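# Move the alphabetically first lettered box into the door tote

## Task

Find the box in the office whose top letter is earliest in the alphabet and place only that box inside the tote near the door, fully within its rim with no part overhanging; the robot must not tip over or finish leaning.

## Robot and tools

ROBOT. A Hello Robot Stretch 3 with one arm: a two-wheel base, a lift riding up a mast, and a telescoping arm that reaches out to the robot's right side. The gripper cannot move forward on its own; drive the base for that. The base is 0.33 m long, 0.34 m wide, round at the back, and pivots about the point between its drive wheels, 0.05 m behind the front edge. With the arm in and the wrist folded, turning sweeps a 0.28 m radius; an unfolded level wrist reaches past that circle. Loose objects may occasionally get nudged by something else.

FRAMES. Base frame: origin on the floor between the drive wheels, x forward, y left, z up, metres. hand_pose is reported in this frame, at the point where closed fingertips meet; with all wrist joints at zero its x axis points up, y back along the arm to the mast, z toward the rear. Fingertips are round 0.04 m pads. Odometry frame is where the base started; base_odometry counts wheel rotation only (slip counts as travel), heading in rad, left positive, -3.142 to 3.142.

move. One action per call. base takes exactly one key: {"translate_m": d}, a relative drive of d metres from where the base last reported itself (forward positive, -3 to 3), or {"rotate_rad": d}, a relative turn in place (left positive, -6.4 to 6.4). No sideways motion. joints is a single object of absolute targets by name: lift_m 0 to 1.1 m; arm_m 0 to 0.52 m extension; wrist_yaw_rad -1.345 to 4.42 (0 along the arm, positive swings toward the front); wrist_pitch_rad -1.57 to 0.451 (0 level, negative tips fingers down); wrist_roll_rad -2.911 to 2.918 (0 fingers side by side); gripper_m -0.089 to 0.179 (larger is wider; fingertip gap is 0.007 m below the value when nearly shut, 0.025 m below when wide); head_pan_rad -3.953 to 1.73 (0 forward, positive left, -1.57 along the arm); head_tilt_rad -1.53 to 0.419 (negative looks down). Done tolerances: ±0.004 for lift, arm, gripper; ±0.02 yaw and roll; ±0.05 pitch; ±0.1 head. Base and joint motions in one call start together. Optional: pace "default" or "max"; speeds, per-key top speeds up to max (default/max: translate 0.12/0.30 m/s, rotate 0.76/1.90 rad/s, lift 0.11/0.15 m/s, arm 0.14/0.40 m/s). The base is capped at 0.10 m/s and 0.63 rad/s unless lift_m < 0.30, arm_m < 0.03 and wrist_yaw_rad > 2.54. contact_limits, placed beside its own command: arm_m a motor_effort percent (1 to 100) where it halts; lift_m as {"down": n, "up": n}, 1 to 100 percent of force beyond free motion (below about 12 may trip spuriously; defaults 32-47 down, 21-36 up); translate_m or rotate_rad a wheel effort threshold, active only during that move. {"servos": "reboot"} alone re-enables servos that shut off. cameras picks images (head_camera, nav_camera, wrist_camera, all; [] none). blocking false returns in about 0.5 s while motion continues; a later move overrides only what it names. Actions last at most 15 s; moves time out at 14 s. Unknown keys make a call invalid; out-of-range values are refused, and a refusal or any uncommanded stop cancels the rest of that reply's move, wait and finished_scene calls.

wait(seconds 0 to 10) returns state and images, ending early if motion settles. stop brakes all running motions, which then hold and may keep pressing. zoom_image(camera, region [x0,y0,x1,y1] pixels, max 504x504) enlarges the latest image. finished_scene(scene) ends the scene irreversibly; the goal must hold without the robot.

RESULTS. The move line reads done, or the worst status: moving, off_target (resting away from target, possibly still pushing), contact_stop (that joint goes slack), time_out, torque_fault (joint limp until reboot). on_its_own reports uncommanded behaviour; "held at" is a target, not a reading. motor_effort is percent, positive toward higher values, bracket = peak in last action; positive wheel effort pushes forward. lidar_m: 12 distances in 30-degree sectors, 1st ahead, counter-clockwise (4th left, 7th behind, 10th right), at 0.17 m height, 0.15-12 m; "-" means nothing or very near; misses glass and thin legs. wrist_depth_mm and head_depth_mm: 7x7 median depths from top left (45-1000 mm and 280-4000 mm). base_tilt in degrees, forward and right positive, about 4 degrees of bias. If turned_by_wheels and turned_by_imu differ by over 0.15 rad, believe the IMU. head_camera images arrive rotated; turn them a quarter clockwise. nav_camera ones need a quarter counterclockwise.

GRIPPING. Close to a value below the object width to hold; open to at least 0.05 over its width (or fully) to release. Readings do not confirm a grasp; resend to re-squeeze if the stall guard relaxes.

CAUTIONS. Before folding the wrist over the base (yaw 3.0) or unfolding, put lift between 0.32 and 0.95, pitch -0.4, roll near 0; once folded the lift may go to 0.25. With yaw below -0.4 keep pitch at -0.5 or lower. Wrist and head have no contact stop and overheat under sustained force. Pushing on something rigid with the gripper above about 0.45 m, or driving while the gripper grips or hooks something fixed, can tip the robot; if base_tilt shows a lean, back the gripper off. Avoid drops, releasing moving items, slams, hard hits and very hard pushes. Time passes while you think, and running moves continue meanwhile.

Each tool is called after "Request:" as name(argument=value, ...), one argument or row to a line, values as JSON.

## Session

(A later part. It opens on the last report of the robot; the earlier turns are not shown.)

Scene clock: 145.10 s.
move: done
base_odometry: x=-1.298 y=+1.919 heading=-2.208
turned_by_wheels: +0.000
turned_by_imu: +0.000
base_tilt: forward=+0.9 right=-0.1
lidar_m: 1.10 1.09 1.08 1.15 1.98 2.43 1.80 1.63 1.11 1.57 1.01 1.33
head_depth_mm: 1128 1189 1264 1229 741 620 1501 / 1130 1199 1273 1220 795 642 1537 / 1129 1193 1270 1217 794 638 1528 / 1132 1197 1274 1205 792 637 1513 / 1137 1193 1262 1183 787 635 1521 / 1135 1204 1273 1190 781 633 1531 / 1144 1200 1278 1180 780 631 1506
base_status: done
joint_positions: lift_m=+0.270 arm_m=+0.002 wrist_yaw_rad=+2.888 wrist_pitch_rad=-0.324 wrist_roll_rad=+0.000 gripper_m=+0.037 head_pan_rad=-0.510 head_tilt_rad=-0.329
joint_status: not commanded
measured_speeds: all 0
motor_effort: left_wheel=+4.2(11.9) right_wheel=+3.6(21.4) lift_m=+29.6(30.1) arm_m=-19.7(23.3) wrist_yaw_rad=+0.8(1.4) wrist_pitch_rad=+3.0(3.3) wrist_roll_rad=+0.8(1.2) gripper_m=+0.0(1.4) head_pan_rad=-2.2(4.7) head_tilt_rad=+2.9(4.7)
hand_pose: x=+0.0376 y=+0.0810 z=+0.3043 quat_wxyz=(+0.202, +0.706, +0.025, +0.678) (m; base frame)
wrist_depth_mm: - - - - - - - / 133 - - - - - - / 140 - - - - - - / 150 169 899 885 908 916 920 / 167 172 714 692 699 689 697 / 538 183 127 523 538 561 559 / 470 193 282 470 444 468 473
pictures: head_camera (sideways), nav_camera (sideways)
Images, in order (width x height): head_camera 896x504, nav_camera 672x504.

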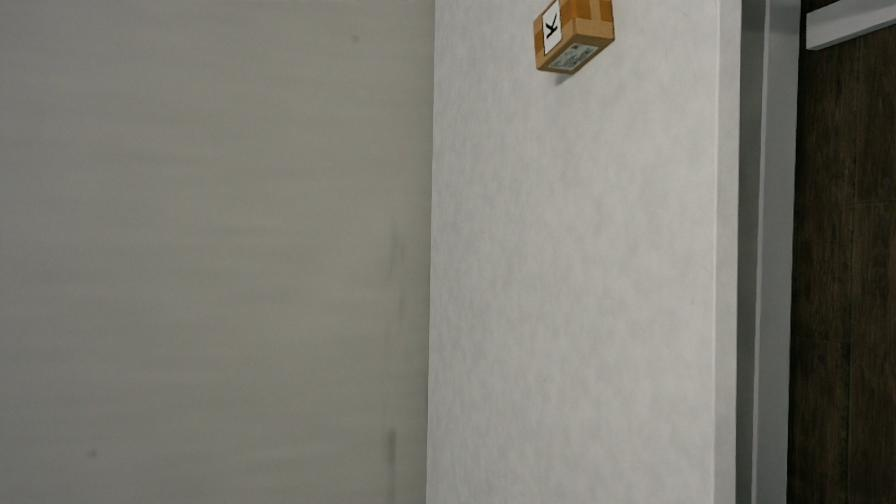

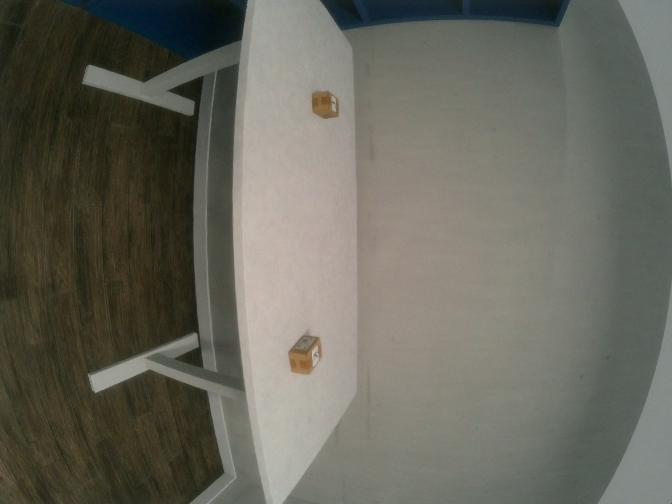

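Request:
move(
  joints={"head_pan_rad": -0.06, "head_tilt_rad": -0.3},
  pace="max",
  cameras=["head_camera"],
)

Scene clock: 149.57 s.
move: done
base_odometry: x=-1.298 y=+1.919 heading=-2.208
turned_by_wheels: +0.000
turned_by_imu: +0.001
base_tilt: forward=+1.1 right=-0.3
lidar_m: 1.10 1.09 1.08 1.14 1.98 2.43 1.80 1.63 1.12 1.57 1.01 1.33
head_depth_mm: 1124 1169 1229 1255 845 619 1485 / 1176 1220 1289 1313 844 617 1539 / 1225 1284 1353 1321 840 639 1583 / 1276 1346 1418 1318 835 664 1561 / 1342 1408 1492 1307 828 1773 1566 / 1401 1485 1546 1296 832 1254 1373 / 1418 1511 1597 1626 822 1848 1558
base_status: not commanded
joint_positions: lift_m=+0.270 arm_m=+0.002 wrist_yaw_rad=+2.888 wrist_pitch_rad=-0.324 wrist_roll_rad=+0.000 gripper_m=+0.037 head_pan_rad=-0.057 head_tilt_rad=-0.301
joint_status: all done
measured_speeds: all 0
motor_effort: left_wheel=+4.2(4.4) right_wheel=+3.7(4.2) lift_m=+27.5(28.0) arm_m=-16.5(17.2) wrist_yaw_rad=+1.0(1.0) wrist_pitch_rad=+2.9(3.2) wrist_roll_rad=+0.8(1.0) gripper_m=-0.6(1.0) head_pan_rad=+2.1(4.9) head_tilt_rad=+3.9(4.1)
hand_pose: x=+0.0376 y=+0.0810 z=+0.3043 quat_wxyz=(+0.202, +0.706, +0.025, +0.678) (m; base frame)
wrist_depth_mm: - - - - - - - / 133 - - - - - - / 141 - - - - - - / 149 169 920 909 903 914 902 / 167 173 717 696 680 689 691 / 532 183 127 518 536 563 558 / 468 193 283 470 440 470 470
pictures: head_camera (sideways)
Images, in order (width x height): head_camera 896x504.

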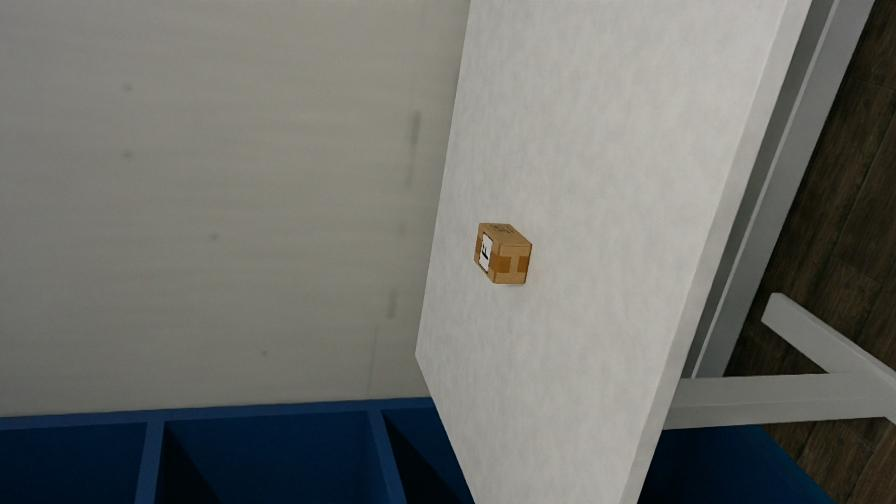

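Request:
move(
  base={"rotate_rad": 0.308},
  joints={"head_pan_rad": -1.6, "head_tilt_rad": -0.36},
  pace="max",
  cameras=[],
)

Request:
move(
  base={"translate_m": -0.599},
  pace="max",
  cameras=[],
)

Request:
move(
  base={"rotate_rad": -0.816},
  joints={"lift_m": 0.948, "wrist_pitch_rad": -0.4, "gripper_m": 0.13},
  pace="max",
  cameras=["head_camera"],
)

Request:
move(
  joints={"wrist_yaw_rad": 0.0},
  pace="max",
  cameras=["head_camera", "wrist_camera"],
)

Scene clock: 180.13 s.
move: done
base_odometry: x=-1.298 y=+1.919 heading=-1.901
turned_by_wheels: +0.308
turned_by_imu: +0.307
base_tilt: forward=+1.0 right=-0.1
lidar_m: 1.10 1.08 1.14 1.18 2.43 2.43 1.80 1.12 1.54 1.03 1.00 1.33
head_depth_mm: 1470 1522 1627 1688 1777 1811 1503 / 1582 1663 1739 1831 1942 1878 1496 / 1705 1802 1903 2023 2136 1869 1496 / 1653 1761 1891 1993 2186 1840 1485 / 1512 1589 1684 1739 830 1849 1483 / 1379 1453 1561 1112 751 1784 1406 / 1289 1342 1426 1103 747 1211 1395
base_status: done
joint_positions: lift_m=+0.270 arm_m=+0.002 wrist_yaw_rad=+2.888 wrist_pitch_rad=-0.324 wrist_roll_rad=+0.000 gripper_m=+0.037 head_pan_rad=-1.634 head_tilt_rad=-0.356
joint_status: all done
measured_speeds: all 0
motor_effort: left_wheel=-8.3(16.7) right_wheel=+8.0(15.4) lift_m=+25.0(25.7) arm_m=-14.6(14.6) wrist_yaw_rad=+0.5(1.1) wrist_pitch_rad=+3.0(3.4) wrist_roll_rad=+0.9(1.1) gripper_m=+0.2(1.5) head_pan_rad=+1.2(5.8) head_tilt_rad=-1.8(6.0)
hand_pose: x=+0.0376 y=+0.0810 z=+0.3043 quat_wxyz=(+0.202, +0.706, +0.025, +0.678) (m; base frame)
wrist_depth_mm: - - - - - - - / 132 - - - - - - / 140 - - - - - - / 149 169 920 884 901 844 811 / 167 172 738 684 695 723 690 / 529 183 128 521 540 561 566 / 473 192 282 468 440 469 474
pictures: none
No camera images: "cameras" was empty.

Scene clock: 183.47 s.
move: done
base_odometry: x=-1.104 y=+2.486 heading=-1.901
turned_by_wheels: +0.000
turned_by_imu: +0.001
base_tilt: forward=+0.9 right=+0.0
lidar_m: 1.70 1.63 1.44 1.76 2.00 2.00 1.21 1.13 0.71 1.29 1.31 1.76
head_depth_mm: 1093 1137 1185 1253 675 508 434 / 1172 1232 1301 1366 673 507 1415 / 1278 1343 1420 1508 1581 524 1488 / 1393 1482 1569 1685 1798 1719 1501 / 1540 1644 1747 1906 2046 1838 1483 / 1715 1836 1952 2075 2217 1839 1489 / 1683 1761 1849 1966 2085 1825 1486
base_status: done
joint_positions: lift_m=+0.270 arm_m=+0.002 wrist_yaw_rad=+2.888 wrist_pitch_rad=-0.324 wrist_roll_rad=+0.000 gripper_m=+0.037 head_pan_rad=-1.602 head_tilt_rad=-0.360
joint_status: not commanded
measured_speeds: all 0
motor_effort: left_wheel=-3.4(20.3) right_wheel=-1.3(8.5) lift_m=+22.9(25.2) arm_m=-15.7(15.7) wrist_yaw_rad=+0.3(1.3) wrist_pitch_rad=+2.7(3.5) wrist_roll_rad=+0.8(1.1) gripper_m=+0.3(1.2) head_pan_rad=+2.3(4.2) head_tilt_rad=-1.8(3.1)
hand_pose: x=+0.0376 y=+0.0810 z=+0.3043 quat_wxyz=(+0.202, +0.706, +0.025, +0.678) (m; base frame)
wrist_depth_mm: - - - - - - - / 133 - - - - - - / 141 - - - - - - / 150 169 916 887 914 924 920 / 167 172 718 705 716 694 705 / 541 183 127 519 541 562 566 / 465 193 283 471 441 473 474
pictures: none
No camera images: "cameras" was empty.

Scene clock: 188.77 s.
move: done
base_odometry: x=-1.104 y=+2.486 heading=-2.716
turned_by_wheels: -0.816
turned_by_imu: -0.812
base_tilt: forward=+0.8 right=-0.2
lidar_m: 1.31 1.69 1.64 1.44 1.75 2.10 2.00 1.21 1.19 1.13 0.71 1.54
head_depth_mm: 961 1020 1085 997 672 509 - / 953 1017 1089 990 671 506 431 / 956 1022 1093 983 665 505 418 / 956 1018 1091 978 658 503 417 / 953 1016 1084 974 661 502 427 / 954 1019 1086 970 659 499 427 / 954 1015 1091 964 656 499 427
base_status: done
joint_positions: lift_m=+0.948 arm_m=+0.002 wrist_yaw_rad=+2.888 wrist_pitch_rad=-0.415 wrist_roll_rad=+0.000 gripper_m=+0.130 head_pan_rad=-1.600 head_tilt_rad=-0.361
joint_status: all done
measured_speeds: all 0
motor_effort: left_wheel=+9.1(16.7) right_wheel=-8.4(14.2) lift_m=+29.8(33.0) arm_m=-23.2(23.7) wrist_yaw_rad=+0.6(1.4) wrist_pitch_rad=+2.5(5.5) wrist_roll_rad=+0.9(1.2) gripper_m=+0.2(92.2) head_pan_rad=+2.1(5.1) head_tilt_rad=-0.2(2.2)
hand_pose: x=+0.0350 y=+0.0708 z=+0.9613 quat_wxyz=(+0.232, +0.704, +0.058, +0.668) (m; base frame)
wrist_depth_mm: - - - - - - - / 134 - - - - - - / 145 174 - - - - - / 161 178 - - - - - / - 177 - - - - - / - 124 - - - 124 - / - 124 - - - - -
pictures: head_camera (sideways)
Images, in order (width x height): head_camera 896x504.

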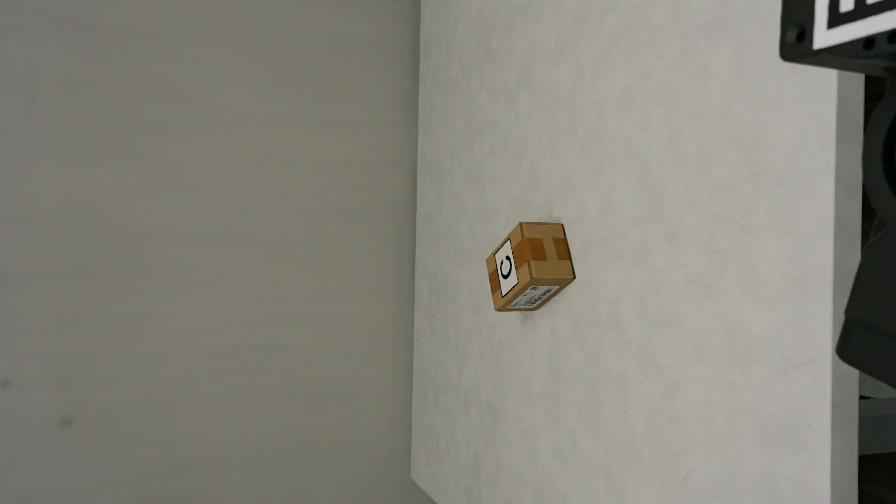

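Scene clock: 190.57 s.
move: done
base_odometry: x=-1.104 y=+2.486 heading=-2.716
turned_by_wheels: +0.000
turned_by_imu: +0.000
base_tilt: forward=+0.9 right=+0.0
lidar_m: 1.31 1.70 1.64 1.44 1.75 2.10 2.00 1.21 1.19 1.13 0.71 1.54
head_depth_mm: 959 1022 1088 1000 675 508 - / 965 1023 1086 999 668 507 403 / 959 1019 1091 984 666 522 - / 955 1019 1087 980 657 520 429 / 957 1016 1084 972 663 502 411 / 954 1016 1080 969 659 499 427 / 960 1019 1085 962 657 499 426
base_status: not commanded
joint_positions: lift_m=+0.948 arm_m=+0.002 wrist_yaw_rad=+0.009 wrist_pitch_rad=-0.408 wrist_roll_rad=+0.003 gripper_m=+0.130 head_pan_rad=-1.600 head_tilt_rad=-0.361
joint_status: all done
measured_speeds: all 0
motor_effort: left_wheel=+9.0(9.2) right_wheel=-8.3(8.7) lift_m=+22.0(30.7) arm_m=-22.2(23.4) wrist_yaw_rad=-7.6(10.8) wrist_pitch_rad=+1.6(2.9) wrist_roll_rad=-0.1(1.0) gripper_m=-0.5(2.0) head_pan_rad=+2.6(4.3) head_tilt_rad=+0.4(1.2)
hand_pose: x=-0.0194 y=-0.3723 z=+0.9628 quat_wxyz=(+0.692, +0.147, -0.692, -0.141) (m; base frame)
wrist_depth_mm: - - - - - - - / - - - 374 - - - / 345 346 345 343 346 348 349 / 256 254 257 258 257 259 260 / 204 204 205 204 205 204 205 / 169 125 169 170 170 123 164 / - 149 154 154 155 154 154
pictures: head_camera (sideways), wrist_camera
Images, in order (width x height): head_camera 896x504, wrist_camera 644x364.

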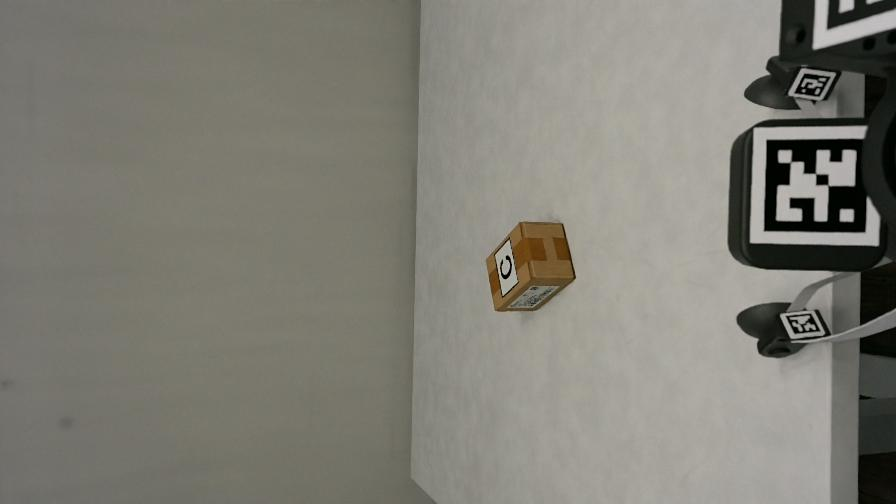

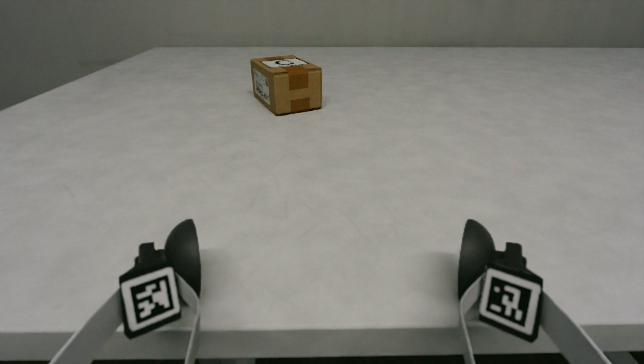

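Request:
zoom_image(
  camera="head_camera",
  region=[480, 215, 580, 315],
)

Request:
move(
  base={"translate_m": -0.051},
  joints={"lift_m": 0.995, "wrist_yaw_rad": 0.497, "gripper_m": 0.15, "wrist_pitch_rad": -0.42},
  pace="max",
  cameras=["wrist_camera"],
)

Request:
move(
  joints={"arm_m": 0.29},
  speeds={"arm_m": 0.25},
  cameras=["wrist_camera"],
)

Scaled by 5.040 from the camera's 896x504 image, which has a finer 1280x720 frame.

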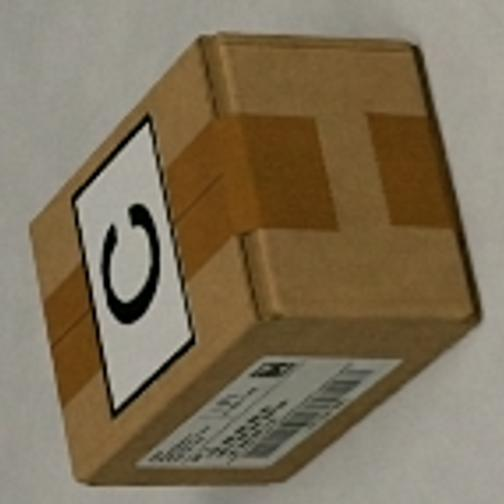

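Scene clock: 223.13 s.
move: done
base_odometry: x=-1.058 y=+2.507 heading=-2.716
turned_by_wheels: +0.000
turned_by_imu: +0.001
base_tilt: forward=+1.0 right=-0.3
lidar_m: 1.36 1.73 1.65 1.44 1.94 2.05 1.95 1.17 1.19 1.13 0.73 1.54
head_depth_mm: 957 1028 1093 997 705 526 - / 963 1022 1092 995 669 544 - / 957 1013 1091 985 665 543 - / 961 1019 1089 983 664 - - / 964 1024 1087 975 659 - - / 962 1015 1091 968 659 518 416 / 957 1017 1084 966 657 499 426
base_status: done
joint_positions: lift_m=+0.995 arm_m=+0.002 wrist_yaw_rad=+0.494 wrist_pitch_rad=-0.435 wrist_roll_rad=+0.003 gripper_m=+0.150 head_pan_rad=-1.600 head_tilt_rad=-0.361
joint_status: all done
measured_speeds: all 0
motor_effort: left_wheel=+0.6(7.8) right_wheel=-6.9(13.1) lift_m=+28.9(32.5) arm_m=-16.5(18.6) wrist_yaw_rad=+3.2(10.9) wrist_pitch_rad=+2.6(4.5) wrist_roll_rad=-0.1(0.3) gripper_m=-0.1(81.0) head_pan_rad=+2.9(4.0) head_tilt_rad=+1.7(2.1)
hand_pose: x=+0.0839 y=-0.3425 z=+1.0039 quat_wxyz=(+0.706, +0.317, -0.633, +0.020) (m; base frame)
wrist_depth_mm: - - - - - - - / - - - - - - - / - - 402 385 390 384 407 / 343 327 327 325 324 328 328 / - 274 261 261 263 262 264 / - 122 234 220 220 120 221 / - - - 200 188 183 111
pictures: wrist_camera
Images, in order (width x height): wrist_camera 644x364.

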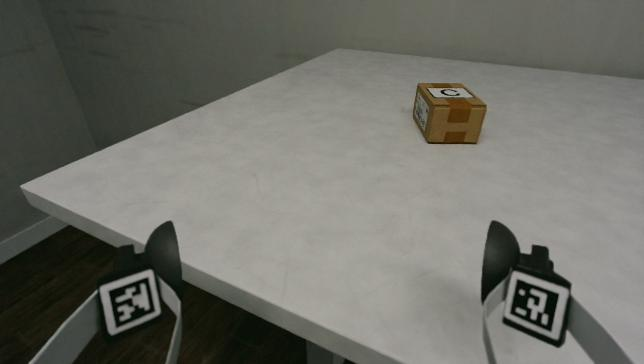

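Scene clock: 226.30 s.
move: done
base_odometry: x=-1.058 y=+2.507 heading=-2.716
turned_by_wheels: +0.000
turned_by_imu: +0.000
base_tilt: forward=+0.9 right=-0.3
lidar_m: 1.36 1.73 1.66 1.44 1.94 2.05 1.95 1.17 1.19 1.13 0.73 1.54
head_depth_mm: 964 1024 1072 320 643 509 434 / 964 1025 1058 391 639 506 433 / 961 1022 1075 395 584 506 430 / 959 1022 1093 480 487 502 429 / 958 1020 1084 918 634 501 427 / 958 1021 1084 964 629 500 428 / 960 1023 1086 962 659 498 427
base_status: not commanded
joint_positions: lift_m=+0.995 arm_m=+0.290 wrist_yaw_rad=+0.494 wrist_pitch_rad=-0.435 wrist_roll_rad=+0.003 gripper_m=+0.150 head_pan_rad=-1.600 head_tilt_rad=-0.361
joint_status: all done
measured_speeds: all 0
motor_effort: left_wheel=+0.8(1.0) right_wheel=-7.1(7.2) lift_m=+26.2(29.0) arm_m=+24.1(26.7) wrist_yaw_rad=+2.8(3.6) wrist_pitch_rad=+2.3(2.9) wrist_roll_rad=+0.1(0.3) gripper_m=+0.5(1.1) head_pan_rad=+2.6(4.5) head_tilt_rad=+1.8(3.2)
hand_pose: x=+0.0839 y=-0.6307 z=+1.0039 quat_wxyz=(+0.706, +0.317, -0.633, +0.020) (m; base frame)
wrist_depth_mm: - - - - - - - / - - - - - - - / - 456 402 381 402 399 402 / 323 327 324 325 325 325 326 / 260 259 262 196 245 262 263 / 226 122 219 168 206 120 219 / - 178 189 182 183 184 111
pictures: wrist_camera
Images, in order (width x height): wrist_camera 644x364.

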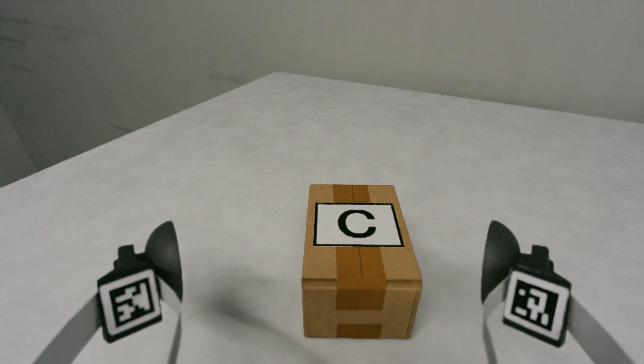

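Request:
move(
  base={"translate_m": 0.012},
  joints={"arm_m": 0.34},
  cameras=["wrist_camera"],
)

Request:
move(
  joints={"lift_m": 0.951},
  cameras=["wrist_camera"],
)

Request:
move(
  joints={"gripper_m": 0.02},
  cameras=["wrist_camera"],
)

Request:
move(
  joints={"lift_m": 1.04},
  cameras=["wrist_camera"],
)

Scene clock: 242.23 s.
move: done
base_odometry: x=-1.068 y=+2.502 heading=-2.716
turned_by_wheels: +0.000
turned_by_imu: +0.001
base_tilt: forward=+0.9 right=-0.2
lidar_m: 1.35 1.72 1.65 1.44 1.74 2.06 1.96 1.18 1.19 1.13 0.73 1.54
head_depth_mm: 962 1020 1067 331 645 508 433 / 962 1023 1062 438 671 507 432 / 963 1018 1058 444 637 506 431 / 962 1024 1074 521 609 502 429 / 960 1022 1085 915 661 502 427 / 958 1022 1085 968 658 500 427 / 956 1020 1078 962 657 500 425
base_status: done
joint_positions: lift_m=+0.995 arm_m=+0.340 wrist_yaw_rad=+0.494 wrist_pitch_rad=-0.435 wrist_roll_rad=+0.003 gripper_m=+0.150 head_pan_rad=-1.600 head_tilt_rad=-0.361
joint_status: all done
measured_speeds: all 0
motor_effort: left_wheel=+7.0(11.0) right_wheel=+3.7(7.5) lift_m=+21.6(23.2) arm_m=+23.2(26.9) wrist_yaw_rad=+3.1(3.5) wrist_pitch_rad=+2.4(2.9) wrist_roll_rad=-0.1(0.3) gripper_m=+0.4(1.2) head_pan_rad=+2.5(4.1) head_tilt_rad=+3.4(4.2)
hand_pose: x=+0.0839 y=-0.6807 z=+1.0039 quat_wxyz=(+0.706, +0.317, -0.633, +0.020) (m; base frame)
wrist_depth_mm: - - - - - - 389 / - - - - - - - / - 404 399 381 396 400 403 / 341 324 322 324 323 322 323 / 261 260 262 187 261 262 261 / 226 122 218 156 210 120 219 / - 177 187 135 179 183 111
pictures: wrist_camera
Images, in order (width x height): wrist_camera 644x364.

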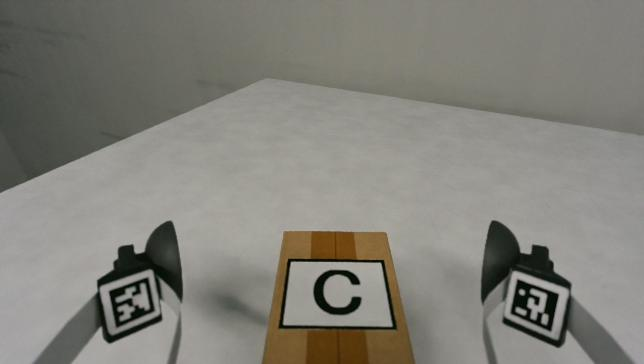

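Scene clock: 243.47 s.
move: done
base_odometry: x=-1.068 y=+2.502 heading=-2.716
turned_by_wheels: +0.000
turned_by_imu: +0.000
base_tilt: forward=+0.8 right=-0.1
lidar_m: 1.34 1.72 1.65 1.44 1.74 2.06 1.96 1.18 1.19 1.13 0.72 1.54
head_depth_mm: 963 1023 1088 368 325 509 434 / 961 1015 1093 443 613 506 432 / 959 1018 1090 447 527 506 431 / 960 1019 1083 548 538 502 429 / 957 1014 1088 972 633 501 429 / 961 1022 1087 970 658 500 427 / 958 1019 1084 966 657 499 426
base_status: not commanded
joint_positions: lift_m=+0.951 arm_m=+0.340 wrist_yaw_rad=+0.494 wrist_pitch_rad=-0.425 wrist_roll_rad=+0.004 gripper_m=+0.150 head_pan_rad=-1.600 head_tilt_rad=-0.361
joint_status: all done
measured_speeds: all 0
motor_effort: left_wheel=+6.7(7.1) right_wheel=+3.7(4.4) lift_m=+18.6(22.4) arm_m=+18.9(23.3) wrist_yaw_rad=+2.9(3.7) wrist_pitch_rad=+0.7(2.9) wrist_roll_rad=-0.4(0.7) gripper_m=+0.6(1.1) head_pan_rad=+3.5(3.5) head_tilt_rad=+4.1(5.0)
hand_pose: x=+0.0845 y=-0.6818 z=+0.9621 quat_wxyz=(+0.706, +0.314, -0.635, +0.024) (m; base frame)
wrist_depth_mm: - - - - - - 393 / - - 417 412 417 417 - / - 334 334 334 334 334 336 / 251 250 251 159 252 251 251 / 201 202 201 127 138 201 201 / 173 122 168 106 114 122 162 / - 121 136 100 97 140 135
pictures: wrist_camera
Images, in order (width x height): wrist_camera 644x364.

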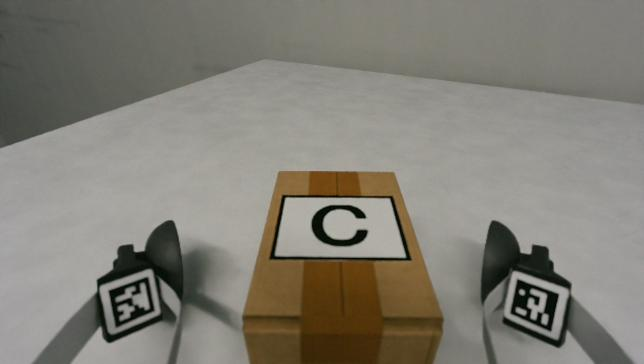

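Scene clock: 245.37 s.
move: done
base_odometry: x=-1.068 y=+2.502 heading=-2.716
turned_by_wheels: +0.000
turned_by_imu: +0.000
base_tilt: forward=+0.9 right=-0.2
lidar_m: 1.34 1.72 1.66 1.44 1.74 2.06 1.96 1.18 1.19 1.13 0.73 1.55
head_depth_mm: 965 1021 1092 368 324 508 433 / 961 1021 1084 441 614 507 432 / 956 1023 1092 447 529 505 430 / 957 1014 1088 548 536 503 430 / 961 1017 1084 972 634 504 428 / 958 1011 1088 969 660 500 428 / 956 1023 1092 963 656 498 427
base_status: not commanded
joint_positions: lift_m=+0.951 arm_m=+0.340 wrist_yaw_rad=+0.504 wrist_pitch_rad=-0.417 wrist_roll_rad=+0.005 gripper_m=+0.022 head_pan_rad=-1.600 head_tilt_rad=-0.360
joint_status: all done
measured_speeds: all 0
motor_effort: left_wheel=+6.6(6.9) right_wheel=+2.8(4.4) lift_m=+20.8(20.8) arm_m=+12.3(18.6) wrist_yaw_rad=-5.3(5.7) wrist_pitch_rad=-0.8(1.1) wrist_roll_rad=-0.8(1.1) gripper_m=-35.6(99.9) head_pan_rad=+2.4(3.7) head_tilt_rad=+3.8(5.3)
hand_pose: x=+0.0869 y=-0.6816 z=+0.9638 quat_wxyz=(+0.705, +0.315, -0.635, +0.030) (m; base frame)
wrist_depth_mm: - - - - - - 392 / - - - - - - - / - 341 341 341 344 342 340 / 257 257 255 163 255 254 258 / 206 204 155 129 141 204 204 / 170 164 126 108 115 159 170 / 149 121 104 101 98 137 145
pictures: wrist_camera
Images, in order (width x height): wrist_camera 644x364.

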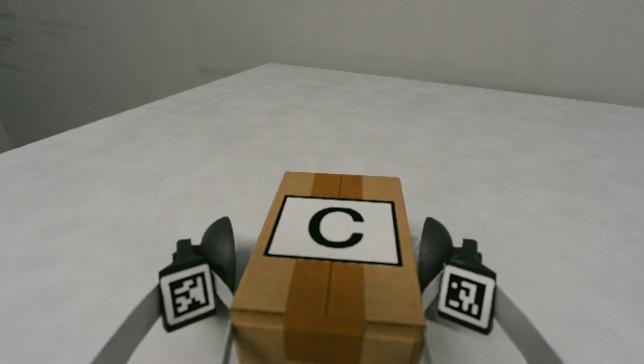

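Scene clock: 247.00 s.
move: done
base_odometry: x=-1.068 y=+2.502 heading=-2.716
turned_by_wheels: +0.000
turned_by_imu: +0.000
base_tilt: forward=+0.8 right=-0.1
lidar_m: 1.35 1.73 1.65 1.44 1.75 2.06 1.96 1.18 1.19 1.13 0.73 1.54
head_depth_mm: 957 1020 336 939 673 508 434 / 963 1010 414 874 669 507 433 / 964 1022 419 436 668 505 431 / 961 1014 518 501 666 504 429 / 959 1020 1079 812 660 501 429 / 961 1018 1088 968 658 500 427 / 957 1022 1087 961 655 499 427
base_status: not commanded
joint_positions: lift_m=+1.040 arm_m=+0.340 wrist_yaw_rad=+0.500 wrist_pitch_rad=-0.442 wrist_roll_rad=+0.005 gripper_m=+0.025 head_pan_rad=-1.600 head_tilt_rad=-0.360
joint_status: all done
measured_speeds: all 0
motor_effort: left_wheel=+6.7(7.0) right_wheel=+2.7(3.3) lift_m=+30.0(33.0) arm_m=+6.2(12.3) wrist_yaw_rad=-2.1(5.7) wrist_pitch_rad=+3.9(4.3) wrist_roll_rad=-0.8(1.1) gripper_m=-17.6(37.3) head_pan_rad=+2.1(3.5) head_tilt_rad=+3.0(4.9)
hand_pose: x=+0.0847 y=-0.6792 z=+1.0473 quat_wxyz=(+0.706, +0.321, -0.631, +0.020) (m; base frame)
wrist_depth_mm: - - - - - - 388 / - - - - - - - / - - - - - - - / - 398 396 166 384 395 400 / 323 322 153 131 143 321 323 / 268 263 126 108 116 253 269 / 238 220 108 101 98 220 231
pictures: wrist_camera
Images, in order (width x height): wrist_camera 644x364.

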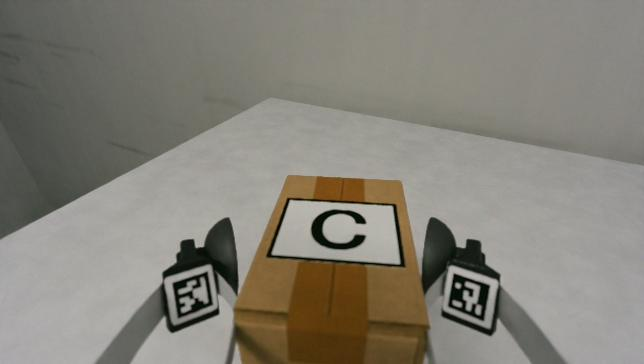

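Request:
move(
  joints={"arm_m": 0.005, "wrist_yaw_rad": 1.57},
  speeds={"arm_m": 0.25, "wrist_yaw_rad": 1.2},
  cameras=[],
)

Request:
move(
  base={"translate_m": -0.29},
  joints={"lift_m": 0.6, "head_pan_rad": 0.0, "head_tilt_rad": -0.5},
  pace="max",
  cameras=[],
)

Request:
move(
  base={"translate_m": -0.2},
  joints={"lift_m": 0.28, "wrist_yaw_rad": 2.64},
  pace="max",
  cameras=[],
)

Request:
move(
  base={"translate_m": -1.0},
  pace="max",
  cameras=[],
)

Request:
move(
  base={"rotate_rad": 1.571},
  pace="max",
  cameras=["nav_camera"],
)

Request:
move(
  base={"translate_m": 2.0},
  pace="max",
  cameras=["nav_camera"],
)

Scene clock: 291.27 s.
move: done
base_odometry: x=-1.068 y=+2.502 heading=-2.716
turned_by_wheels: +0.000
turned_by_imu: +0.001
base_tilt: forward=+0.9 right=+0.0
lidar_m: 1.35 1.73 1.65 1.44 1.74 2.06 1.96 1.18 1.19 1.13 0.73 1.54
head_depth_mm: 961 1022 1093 1002 - - - / 959 1022 1088 993 - - - / 962 1015 1088 992 - - - / 963 1019 1091 983 694 504 429 / 958 1017 1083 972 660 502 417 / 960 1015 1088 966 657 500 416 / 960 1013 1083 964 660 516 -
base_status: not commanded
joint_positions: lift_m=+1.040 arm_m=+0.005 wrist_yaw_rad=+1.567 wrist_pitch_rad=-0.442 wrist_roll_rad=+0.004 gripper_m=+0.025 head_pan_rad=-1.600 head_tilt_rad=-0.360
joint_status: all done
measured_speeds: all 0
motor_effort: left_wheel=+6.6(6.9) right_wheel=+2.8(3.6) lift_m=+22.9(26.8) arm_m=-22.5(25.4) wrist_yaw_rad=+3.0(8.2) wrist_pitch_rad=+4.2(4.3) wrist_roll_rad=-0.5(1.0) gripper_m=-18.3(19.3) head_pan_rad=+3.0(3.7) head_tilt_rad=+1.9(4.5)
hand_pose: x=+0.1999 y=-0.1509 z=+1.0473 quat_wxyz=(+0.598, +0.597, -0.380, +0.376) (m; base frame)
wrist_depth_mm: - - - - - - - / - - - - - - - / - - - - - - - / - - - 167 - - - / - - 155 130 143 339 325 / - - 126 108 116 124 271 / - - 104 101 98 120 240
pictures: none
No camera images: "cameras" was empty.

Scene clock: 295.13 s.
move: done
base_odometry: x=-0.804 y=+2.622 heading=-2.716
turned_by_wheels: +0.000
turned_by_imu: +0.001
base_tilt: forward=+1.0 right=-0.1
lidar_m: 1.64 1.94 1.80 1.44 1.93 1.76 1.68 1.70 0.97 1.14 0.87 1.55
head_depth_mm: 1774 1929 2101 2312 2011 1608 1356 / 1766 1923 2064 2316 2010 1601 1339 / 1786 1880 1544 2266 1930 1609 1341 / 1790 1889 2110 2312 2006 1584 1329 / 1776 1887 2095 2329 1975 1587 1344 / 1785 1911 2140 2306 1973 1597 1341 / 1792 1907 2138 2319 2009 1589 1331
base_status: done
joint_positions: lift_m=+0.600 arm_m=+0.005 wrist_yaw_rad=+1.567 wrist_pitch_rad=-0.444 wrist_roll_rad=+0.004 gripper_m=+0.025 head_pan_rad=+0.003 head_tilt_rad=-0.500
joint_status: all done
measured_speeds: all 0
motor_effort: left_wheel=-7.2(10.6) right_wheel=-0.8(12.8) lift_m=+22.2(23.7) arm_m=-15.9(23.2) wrist_yaw_rad=+3.0(4.0) wrist_pitch_rad=+4.1(4.3) wrist_roll_rad=-0.5(0.8) gripper_m=-17.0(18.9) head_pan_rad=-3.7(5.2) head_tilt_rad=-2.6(4.3)
hand_pose: x=+0.1997 y=-0.1509 z=+0.6070 quat_wxyz=(+0.598, +0.598, -0.380, +0.375) (m; base frame)
wrist_depth_mm: - - - - - - - / - - - - - - - / - - - - - - - / - - - 165 - - - / - - 155 131 143 - - / 865 850 126 108 116 747 856 / 748 696 107 101 98 120 734
pictures: none
No camera images: "cameras" was empty.

Scene clock: 298.07 s.
move: done
base_odometry: x=-0.622 y=+2.704 heading=-2.716
turned_by_wheels: +0.000
turned_by_imu: +0.000
base_tilt: forward=+0.9 right=-0.2
lidar_m: 1.83 2.11 1.49 1.46 1.70 1.55 1.48 1.52 0.85 1.15 1.05 1.00
head_depth_mm: 1962 2113 2313 2487 2005 1610 1337 / 1958 2111 2300 2452 2014 1601 1335 / 1968 2072 2245 2430 1988 1594 1344 / 1965 2079 2346 2489 1973 1607 1341 / 1993 2036 2354 2509 1981 1600 1330 / 1967 2059 2339 2515 1981 1584 1337 / 1958 2056 2325 2505 1971 1605 1342
base_status: done
joint_positions: lift_m=+0.280 arm_m=+0.005 wrist_yaw_rad=+2.638 wrist_pitch_rad=-0.444 wrist_roll_rad=+0.004 gripper_m=+0.025 head_pan_rad=+0.000 head_tilt_rad=-0.501
joint_status: all done
measured_speeds: all 0
motor_effort: left_wheel=+1.4(11.8) right_wheel=-0.7(10.5) lift_m=+22.1(23.3) arm_m=-11.1(16.4) wrist_yaw_rad=+2.8(9.3) wrist_pitch_rad=+4.3(4.5) wrist_roll_rad=-0.7(0.9) gripper_m=-18.1(18.5) head_pan_rad=-4.0(4.5) head_tilt_rad=-1.8(3.6)
hand_pose: x=+0.0855 y=+0.0436 z=+0.2869 quat_wxyz=(+0.323, +0.708, -0.022, +0.628) (m; base frame)
wrist_depth_mm: - - - - - - - / - - - - - - - / 965 972 948 968 958 948 937 / 730 731 738 166 728 745 738 / 592 596 154 131 143 595 584 / 216 481 126 108 116 476 504 / 192 121 106 101 98 410 430
pictures: none
No camera images: "cameras" was empty.

Scene clock: 302.77 s.
move: done
base_odometry: x=+0.289 y=+3.117 heading=-2.716
turned_by_wheels: +0.000
turned_by_imu: +0.002
base_tilt: forward=+1.2 right=-0.1
lidar_m: 2.82 2.68 1.45 1.60 0.72 0.51 0.49 0.50 0.67 1.19 0.87 1.63
head_depth_mm: 2801 2965 3239 2666 1992 1601 1347 / 2812 3035 3251 2653 1988 1598 1331 / 2823 2977 3273 2659 1990 1593 1338 / 2832 3008 3321 2622 1989 1606 1330 / 2808 3024 3350 2649 1985 1596 1322 / 2842 3009 3366 2599 1983 1585 1332 / 2861 3053 3272 2640 1980 1597 1335
base_status: done
joint_positions: lift_m=+0.280 arm_m=+0.005 wrist_yaw_rad=+2.638 wrist_pitch_rad=-0.444 wrist_roll_rad=+0.004 gripper_m=+0.025 head_pan_rad=+0.000 head_tilt_rad=-0.501
joint_status: not commanded
measured_speeds: all 0
motor_effort: left_wheel=-5.1(15.0) right_wheel=+1.1(10.5) lift_m=+28.0(28.0) arm_m=-3.0(11.1) wrist_yaw_rad=+2.8(3.3) wrist_pitch_rad=+4.4(4.6) wrist_roll_rad=-0.5(0.8) gripper_m=-16.9(18.7) head_pan_rad=-2.8(4.6) head_tilt_rad=+1.4(2.1)
hand_pose: x=+0.0855 y=+0.0436 z=+0.2869 quat_wxyz=(+0.323, +0.708, -0.022, +0.628) (m; base frame)
wrist_depth_mm: - - - - - - - / - - - - - - - / 954 962 949 963 950 945 948 / 723 737 733 166 730 734 730 / 604 598 154 131 143 591 589 / 215 481 127 108 115 466 496 / 193 121 107 101 98 403 429
pictures: none
No camera images: "cameras" was empty.

Scene clock: 304.87 s.
move: done
base_odometry: x=+0.289 y=+3.117 heading=-1.146
turned_by_wheels: +1.571
turned_by_imu: +1.565
base_tilt: forward=+0.9 right=+0.0
lidar_m: 1.52 0.73 0.51 0.49 0.50 0.65 1.19 0.87 1.61 2.82 2.67 1.46
head_depth_mm: 2957 1554 1530 1615 1767 1609 1345 / 3034 3358 3550 2530 1930 1624 1341 / 3060 3312 3521 2663 1997 1591 1339 / 3103 3332 3506 2616 1971 1604 1339 / 3080 3277 3525 2653 1990 1586 1338 / 2207 2176 2300 2294 1982 1595 1327 / 1532 1553 1567 1576 1584 1506 1331
base_status: done
joint_positions: lift_m=+0.280 arm_m=+0.005 wrist_yaw_rad=+2.638 wrist_pitch_rad=-0.444 wrist_roll_rad=+0.004 gripper_m=+0.025 head_pan_rad=+0.000 head_tilt_rad=-0.501
joint_status: not commanded
measured_speeds: all 0
motor_effort: left_wheel=-9.1(17.3) right_wheel=+9.3(18.3) lift_m=+30.4(30.4) arm_m=-15.9(15.9) wrist_yaw_rad=+2.6(3.0) wrist_pitch_rad=+4.2(4.6) wrist_roll_rad=-0.6(0.8) gripper_m=-16.6(18.3) head_pan_rad=-2.6(4.0) head_tilt_rad=+2.3(2.7)
hand_pose: x=+0.0855 y=+0.0435 z=+0.2869 quat_wxyz=(+0.323, +0.708, -0.022, +0.628) (m; base frame)
wrist_depth_mm: 394 439 503 553 - - - / 417 459 531 - - - - / 445 496 551 - - 943 945 / 480 516 - 157 724 729 739 / - - 149 131 142 591 587 / 210 481 126 108 116 472 497 / 192 121 107 101 98 407 430
pictures: nav_camera (sideways)
Images, in order (width x height): nav_camera 672x504.

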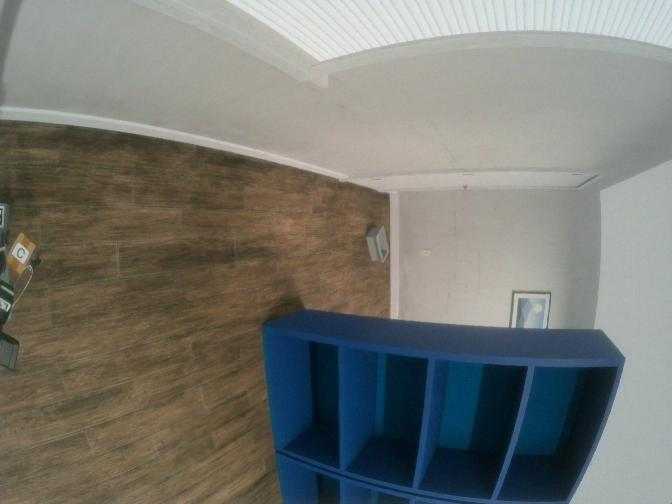

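Scene clock: 312.97 s.
move: done
base_odometry: x=+1.114 y=+1.295 heading=-1.145
turned_by_wheels: +0.000
turned_by_imu: -0.002
base_tilt: forward=+0.9 right=-0.1
lidar_m: 1.58 0.89 0.64 0.60 0.62 0.81 1.93 0.54 0.39 0.48 2.39 1.67
head_depth_mm: 1341 1447 1593 1746 1893 1607 1338 / 1341 1443 1591 1745 1894 1611 1337 / 1342 1452 1591 1760 1875 1592 1335 / 1341 1462 1586 1755 1879 1544 1335 / 1349 1461 1587 1758 1900 1526 1319 / 1344 1467 1591 1754 1906 1597 1332 / 1347 1448 1574 1726 1860 1585 1333
base_status: done
joint_positions: lift_m=+0.280 arm_m=+0.005 wrist_yaw_rad=+2.638 wrist_pitch_rad=-0.444 wrist_roll_rad=+0.004 gripper_m=+0.025 head_pan_rad=+0.000 head_tilt_rad=-0.499
joint_status: not commanded
measured_speeds: all 0
motor_effort: left_wheel=+6.6(15.7) right_wheel=+1.1(14.9) lift_m=+28.1(31.1) arm_m=-17.5(23.8) wrist_yaw_rad=+2.5(3.4) wrist_pitch_rad=+4.3(4.6) wrist_roll_rad=-0.8(0.8) gripper_m=-18.1(18.6) head_pan_rad=-2.6(4.4) head_tilt_rad=+2.1(4.2)
hand_pose: x=+0.0855 y=+0.0436 z=+0.2869 quat_wxyz=(+0.323, +0.708, -0.022, +0.628) (m; base frame)
wrist_depth_mm: 475 535 - 643 - - - / 502 549 - 707 - - - / 543 - - 778 879 924 885 / 555 - 686 166 731 736 699 / 580 588 153 131 142 592 594 / 215 484 126 108 116 465 496 / 192 121 107 101 98 409 431
pictures: nav_camera (sideways)
Images, in order (width x height): nav_camera 672x504.

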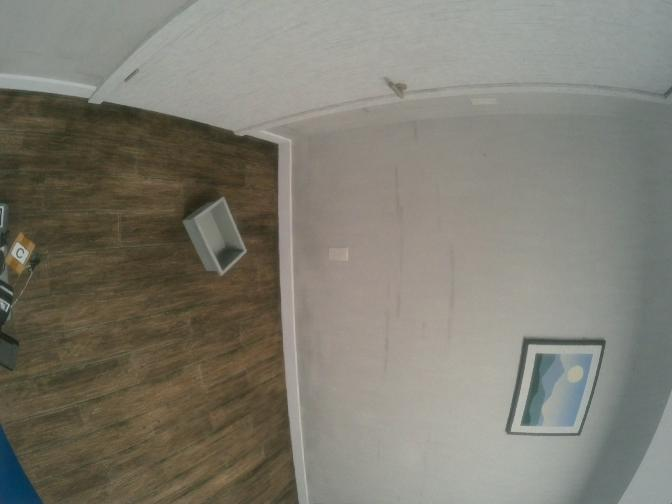

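Request:
move(
  base={"translate_m": 0.5},
  pace="max",
  cameras=[],
)

Request:
move(
  base={"rotate_rad": 1.571},
  joints={"head_pan_rad": -1.57, "head_tilt_rad": -0.95},
  pace="max",
  cameras=[],
)

Request:
move(
  base={"translate_m": 0.09},
  joints={"lift_m": 0.45},
  pace="max",
  cameras=["head_camera"],
)

Request:
move(
  joints={"wrist_yaw_rad": 0.0},
  pace="max",
  cameras=[],
)

Request:
move(
  joints={"wrist_pitch_rad": -1.1, "arm_m": 0.15},
  cameras=["head_camera", "wrist_camera"],
)

Scene clock: 343.87 s.
move: done
base_odometry: x=+1.320 y=+0.840 heading=-1.146
turned_by_wheels: +0.000
turned_by_imu: +0.001
base_tilt: forward=+1.1 right=-0.1
lidar_m: 1.09 0.92 0.65 0.61 0.61 0.85 2.02 0.73 0.87 2.05 1.65 1.15
head_depth_mm: 900 988 1071 1184 1324 1480 1345 / 906 981 1074 1187 1331 1483 1340 / 901 977 1074 1185 1310 1482 1344 / 909 984 1076 1182 1311 1472 1342 / 904 980 1076 1186 1323 1477 1332 / 908 984 1079 1187 1329 1475 1332 / 905 987 1081 1180 1323 1458 1330
base_status: done
joint_positions: lift_m=+0.280 arm_m=+0.005 wrist_yaw_rad=+2.638 wrist_pitch_rad=-0.444 wrist_roll_rad=+0.004 gripper_m=+0.025 head_pan_rad=+0.000 head_tilt_rad=-0.499
joint_status: not commanded
measured_speeds: all 0
motor_effort: left_wheel=-2.3(15.7) right_wheel=+10.1(15.1) lift_m=+25.9(27.0) arm_m=-12.7(15.5) wrist_yaw_rad=+2.8(3.2) wrist_pitch_rad=+4.3(4.6) wrist_roll_rad=-0.3(0.8) gripper_m=-17.2(18.7) head_pan_rad=-2.2(4.1) head_tilt_rad=-0.1(1.9)
hand_pose: x=+0.0855 y=+0.0436 z=+0.2869 quat_wxyz=(+0.323, +0.708, -0.022, +0.628) (m; base frame)
wrist_depth_mm: - - - - 819 - - / 501 - - - - - - / 544 - - 854 915 932 861 / 572 - 694 166 731 770 777 / 602 593 154 131 136 - - / 214 486 126 108 116 121 406 / 194 121 107 101 98 404 415
pictures: none
No camera images: "cameras" was empty.

Scene clock: 345.97 s.
move: done
base_odometry: x=+1.320 y=+0.840 heading=+0.425
turned_by_wheels: +1.571
turned_by_imu: +1.564
base_tilt: forward=+0.9 right=-0.3
lidar_m: 0.61 0.61 0.83 1.91 0.76 0.85 1.96 1.68 1.16 1.09 0.93 0.65
head_depth_mm: 1032 1205 1475 1552 1376 1229 1125 / 1031 1207 1465 1547 1377 1238 960 / 1031 1196 1458 1555 1377 1236 701 / 1024 1191 1460 1554 1336 1235 763 / 1016 1198 1438 1563 1335 1221 1131 / 1021 1194 1443 1565 1374 1246 1120 / 1016 1192 1446 1557 1381 1235 1125
base_status: done
joint_positions: lift_m=+0.280 arm_m=+0.005 wrist_yaw_rad=+2.638 wrist_pitch_rad=-0.444 wrist_roll_rad=+0.004 gripper_m=+0.025 head_pan_rad=-1.586 head_tilt_rad=-0.952
joint_status: all done
measured_speeds: translate_m=+0.000 rotate_rad=+0.000 lift_m=+0.000 arm_m=+0.000 wrist_yaw_rad=+0.000 wrist_pitch_rad=+0.000 wrist_roll_rad=+0.000 head_pan_rad=+0.024 head_tilt_rad=+0.000
motor_effort: left_wheel=-8.7(16.6) right_wheel=+9.8(17.0) lift_m=+25.1(26.0) arm_m=-23.0(23.6) wrist_yaw_rad=+2.6(3.1) wrist_pitch_rad=+4.1(4.7) wrist_roll_rad=-0.7(0.8) gripper_m=-17.7(18.6) head_pan_rad=+3.5(4.4) head_tilt_rad=-3.4(7.8)
hand_pose: x=+0.0855 y=+0.0436 z=+0.2869 quat_wxyz=(+0.323, +0.708, -0.022, +0.628) (m; base frame)
wrist_depth_mm: - - - - - 532 476 / - - - - - 544 485 / 952 976 954 955 - - 475 / 722 749 714 166 703 - 521 / 589 596 153 131 143 588 509 / 215 484 127 108 116 464 501 / 192 121 106 101 98 408 432
pictures: none
No camera images: "cameras" was empty.

Scene clock: 347.90 s.
move: done
base_odometry: x=+1.402 y=+0.877 heading=+0.424
turned_by_wheels: +0.000
turned_by_imu: +0.000
base_tilt: forward=+0.8 right=-0.2
lidar_m: 0.52 0.52 0.71 1.65 0.78 0.86 1.99 1.67 1.14 1.08 0.81 0.56
head_depth_mm: 1020 1199 1445 1549 1372 1229 1124 / 1020 1200 1454 1545 1371 1232 534 / 1013 1195 1449 1555 1347 1233 949 / 1018 1190 1437 1544 1341 1142 620 / 1020 1191 1435 1555 1373 1236 1129 / 1014 1188 1436 1556 1374 1238 1127 / 1013 1191 1438 1536 1392 1235 1123
base_status: done
joint_positions: lift_m=+0.450 arm_m=+0.005 wrist_yaw_rad=+2.638 wrist_pitch_rad=-0.444 wrist_roll_rad=+0.004 gripper_m=+0.025 head_pan_rad=-1.572 head_tilt_rad=-0.952
joint_status: all done
measured_speeds: all 0
motor_effort: left_wheel=-4.9(8.3) right_wheel=+7.4(16.0) lift_m=+29.5(32.5) arm_m=-19.2(22.8) wrist_yaw_rad=+2.8(3.2) wrist_pitch_rad=+4.3(4.7) wrist_roll_rad=-0.6(0.8) gripper_m=-17.5(18.5) head_pan_rad=+2.4(4.2) head_tilt_rad=-0.9(4.4)
hand_pose: x=+0.0855 y=+0.0435 z=+0.4568 quat_wxyz=(+0.323, +0.708, -0.021, +0.628) (m; base frame)
wrist_depth_mm: - - - - - 480 372 / - - - - - 498 386 / - - - - - 515 417 / - - - 166 157 539 452 / 808 833 155 131 136 531 - / 215 685 126 108 116 124 - / 193 569 106 101 98 553 507
pictures: head_camera (sideways)
Images, in order (width x height): head_camera 896x504.

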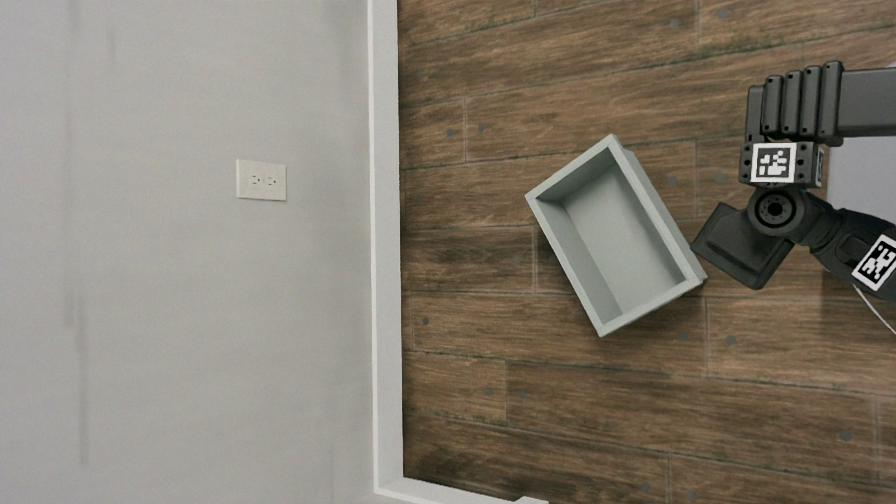

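Scene clock: 349.57 s.
move: done
base_odometry: x=+1.402 y=+0.877 heading=+0.424
turned_by_wheels: +0.000
turned_by_imu: +0.000
base_tilt: forward=+1.0 right=-0.2
lidar_m: 0.52 0.52 0.72 1.64 0.78 0.86 1.98 1.67 1.14 1.08 0.81 0.56
head_depth_mm: 1016 1188 1449 1552 1382 1241 1122 / 1022 1188 1442 1557 1380 1234 531 / 1013 1187 1444 1549 1288 695 579 / 1017 1190 1442 1549 1341 1184 975 / 1013 1188 1432 1557 1386 1230 1123 / 1017 1189 1429 1554 1387 1243 1128 / 1016 1189 1440 1544 1380 1241 1129
base_status: not commanded
joint_positions: lift_m=+0.450 arm_m=+0.005 wrist_yaw_rad=+0.003 wrist_pitch_rad=-0.444 wrist_roll_rad=+0.004 gripper_m=+0.025 head_pan_rad=-1.571 head_tilt_rad=-0.952
joint_status: all done
measured_speeds: all 0
motor_effort: left_wheel=-4.9(5.2) right_wheel=+7.4(7.8) lift_m=+25.9(29.5) arm_m=-16.6(19.8) wrist_yaw_rad=-2.5(8.2) wrist_pitch_rad=+4.1(4.5) wrist_roll_rad=-0.8(0.8) gripper_m=-18.2(18.5) head_pan_rad=+3.0(4.0) head_tilt_rad=-0.9(2.7)
hand_pose: x=-0.0208 y=-0.3710 z=+0.4568 quat_wxyz=(+0.689, +0.157, -0.690, -0.155) (m; base frame)
wrist_depth_mm: - - - - - - - / - - - 787 - - - / - - - - - - - / - 924 - 157 936 - - / - 841 155 130 143 841 848 / 676 691 126 108 116 666 699 / 626 573 107 101 98 570 610
pictures: none
No camera images: "cameras" was empty.

Scene clock: 351.90 s.
move: done
base_odometry: x=+1.402 y=+0.877 heading=+0.424
turned_by_wheels: +0.000
turned_by_imu: +0.000
base_tilt: forward=+0.8 right=-0.1
lidar_m: 0.52 0.52 0.72 1.64 0.78 0.86 1.98 1.66 1.15 1.08 0.81 0.56
head_depth_mm: 1014 1196 1432 1554 1371 1242 1123 / 1013 1188 1448 1564 1376 599 537 / 1016 1190 1426 1557 784 1183 987 / 1014 1182 1430 1561 1328 1203 1100 / 1014 1190 1431 1579 1372 1243 1131 / 1011 1187 1433 1579 1388 1238 1127 / 1016 1186 1433 1540 1391 1238 1130
base_status: not commanded
joint_positions: lift_m=+0.450 arm_m=+0.150 wrist_yaw_rad=+0.003 wrist_pitch_rad=-1.107 wrist_roll_rad=+0.004 gripper_m=+0.025 head_pan_rad=-1.570 head_tilt_rad=-0.950
joint_status: all done
measured_speeds: all 0
motor_effort: left_wheel=-4.9(5.1) right_wheel=+7.5(8.0) lift_m=+21.3(25.8) arm_m=+24.4(26.5) wrist_yaw_rad=-2.1(2.6) wrist_pitch_rad=+1.3(5.0) wrist_roll_rad=-0.6(0.8) gripper_m=-17.9(18.6) head_pan_rad=+2.8(4.0) head_tilt_rad=+0.5(1.4)
hand_pose: x=-0.0213 y=-0.3881 z=+0.3488 quat_wxyz=(+0.601, +0.372, -0.602, -0.372) (m; base frame)
wrist_depth_mm: 647 642 639 632 637 627 627 / 613 600 606 605 602 591 590 / 568 569 572 540 560 560 567 / 540 535 524 157 528 536 535 / 522 512 148 130 141 506 507 / 484 491 126 108 116 476 481 / 468 455 107 101 98 458 461
pictures: head_camera (sideways), wrist_camera
Images, in order (width x height): head_camera 896x504, wrist_camera 644x364.

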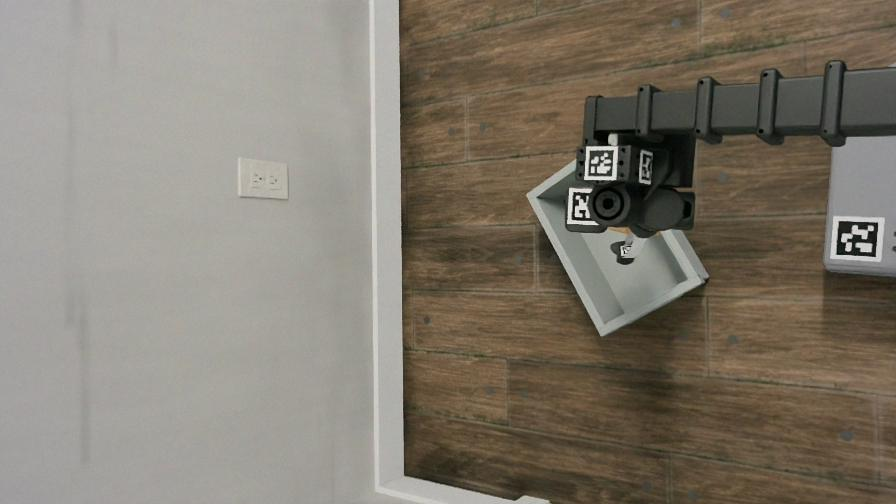

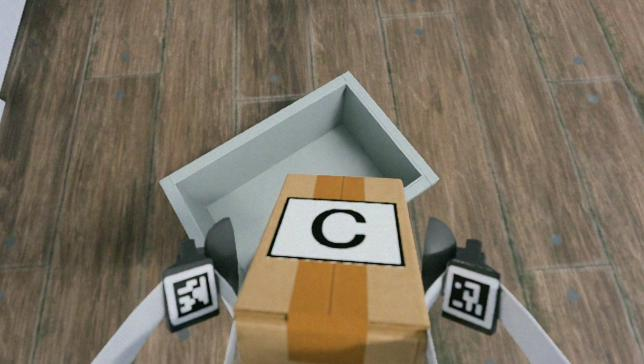

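Request:
move(
  base={"translate_m": 0.042},
  joints={"arm_m": 0.272, "wrist_pitch_rad": -1.15},
  cameras=[],
)

Request:
move(
  joints={"lift_m": 0.32},
  cameras=["head_camera", "wrist_camera"],
)

Scene clock: 389.97 s.
move: done
base_odometry: x=+1.440 y=+0.894 heading=+0.424
turned_by_wheels: +0.000
turned_by_imu: +0.001
base_tilt: forward=+0.9 right=-0.2
lidar_m: 0.48 0.48 0.66 1.52 0.80 0.86 1.99 1.66 1.15 1.08 0.74 0.51
head_depth_mm: 1016 1178 1426 1555 1373 1221 1123 / 1010 1187 1435 1555 693 596 539 / 1015 1190 1435 1549 755 1215 984 / 1011 1182 1430 1559 1339 1217 1095 / 1008 1175 1429 1575 1375 1249 1124 / 1015 1184 1434 1558 1379 1234 1131 / 1010 1182 1435 1507 1362 1242 1129
base_status: done
joint_positions: lift_m=+0.450 arm_m=+0.272 wrist_yaw_rad=+0.003 wrist_pitch_rad=-1.156 wrist_roll_rad=+0.004 gripper_m=+0.025 head_pan_rad=-1.570 head_tilt_rad=-0.950
joint_status: all done
measured_speeds: all 0
motor_effort: left_wheel=+4.2(7.4) right_wheel=+6.7(12.6) lift_m=+23.4(23.8) arm_m=+23.0(26.1) wrist_yaw_rad=-2.1(2.7) wrist_pitch_rad=+0.9(3.8) wrist_roll_rad=-0.6(0.8) gripper_m=-17.9(18.7) head_pan_rad=+2.6(3.9) head_tilt_rad=-0.3(1.6)
hand_pose: x=-0.0214 y=-0.4982 z=+0.3445 quat_wxyz=(+0.592, +0.387, -0.592, -0.387) (m; base frame)
wrist_depth_mm: 618 613 607 609 609 607 600 / 579 579 571 574 577 567 571 / 546 556 548 552 541 539 544 / 526 524 527 165 503 520 523 / 510 513 149 130 136 504 498 / 489 486 126 108 116 466 487 / 471 466 107 101 98 453 459
pictures: none
No camera images: "cameras" was empty.

Scene clock: 391.97 s.
move: done
base_odometry: x=+1.440 y=+0.894 heading=+0.424
turned_by_wheels: +0.000
turned_by_imu: +0.000
base_tilt: forward=+1.1 right=-0.2
lidar_m: 0.48 0.48 0.66 1.52 0.80 0.86 1.99 1.67 1.14 1.08 0.74 0.51
head_depth_mm: 1005 1191 1448 1543 1371 1237 1120 / 1010 1186 1426 1554 1353 1190 661 / 1014 1186 1428 1566 846 1199 976 / 1007 1182 1426 1556 1336 1220 1095 / 1016 1172 1424 1555 1381 1231 1129 / 1005 1179 1421 1574 1371 1239 1136 / 1011 1173 1422 1499 1374 1241 1127
base_status: not commanded
joint_positions: lift_m=+0.320 arm_m=+0.272 wrist_yaw_rad=+0.003 wrist_pitch_rad=-1.156 wrist_roll_rad=+0.004 gripper_m=+0.025 head_pan_rad=-1.570 head_tilt_rad=-0.950
joint_status: all done
measured_speeds: all 0
motor_effort: left_wheel=+4.2(4.4) right_wheel=+6.5(6.9) lift_m=+22.4(23.9) arm_m=+16.6(23.0) wrist_yaw_rad=-2.3(2.7) wrist_pitch_rad=+1.1(1.3) wrist_roll_rad=-0.5(0.8) gripper_m=-17.6(18.7) head_pan_rad=+2.5(4.0) head_tilt_rad=+0.1(1.3)
hand_pose: x=-0.0214 y=-0.4980 z=+0.2144 quat_wxyz=(+0.592, +0.387, -0.592, -0.387) (m; base frame)
wrist_depth_mm: 460 455 453 452 456 452 450 / 435 438 435 437 430 430 429 / 415 419 412 331 350 411 404 / 400 397 304 164 156 387 394 / 381 377 154 131 130 259 373 / 364 254 126 108 116 250 358 / 352 237 104 101 98 338 345
pictures: head_camera (sideways), wrist_camera
Images, in order (width x height): head_camera 896x504, wrist_camera 644x364.

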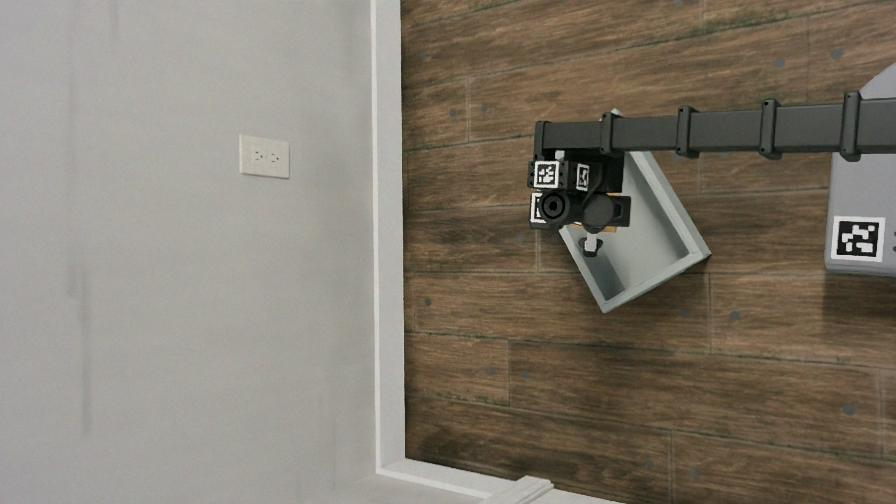

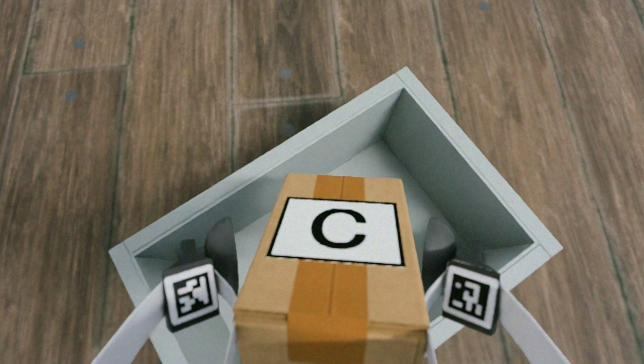

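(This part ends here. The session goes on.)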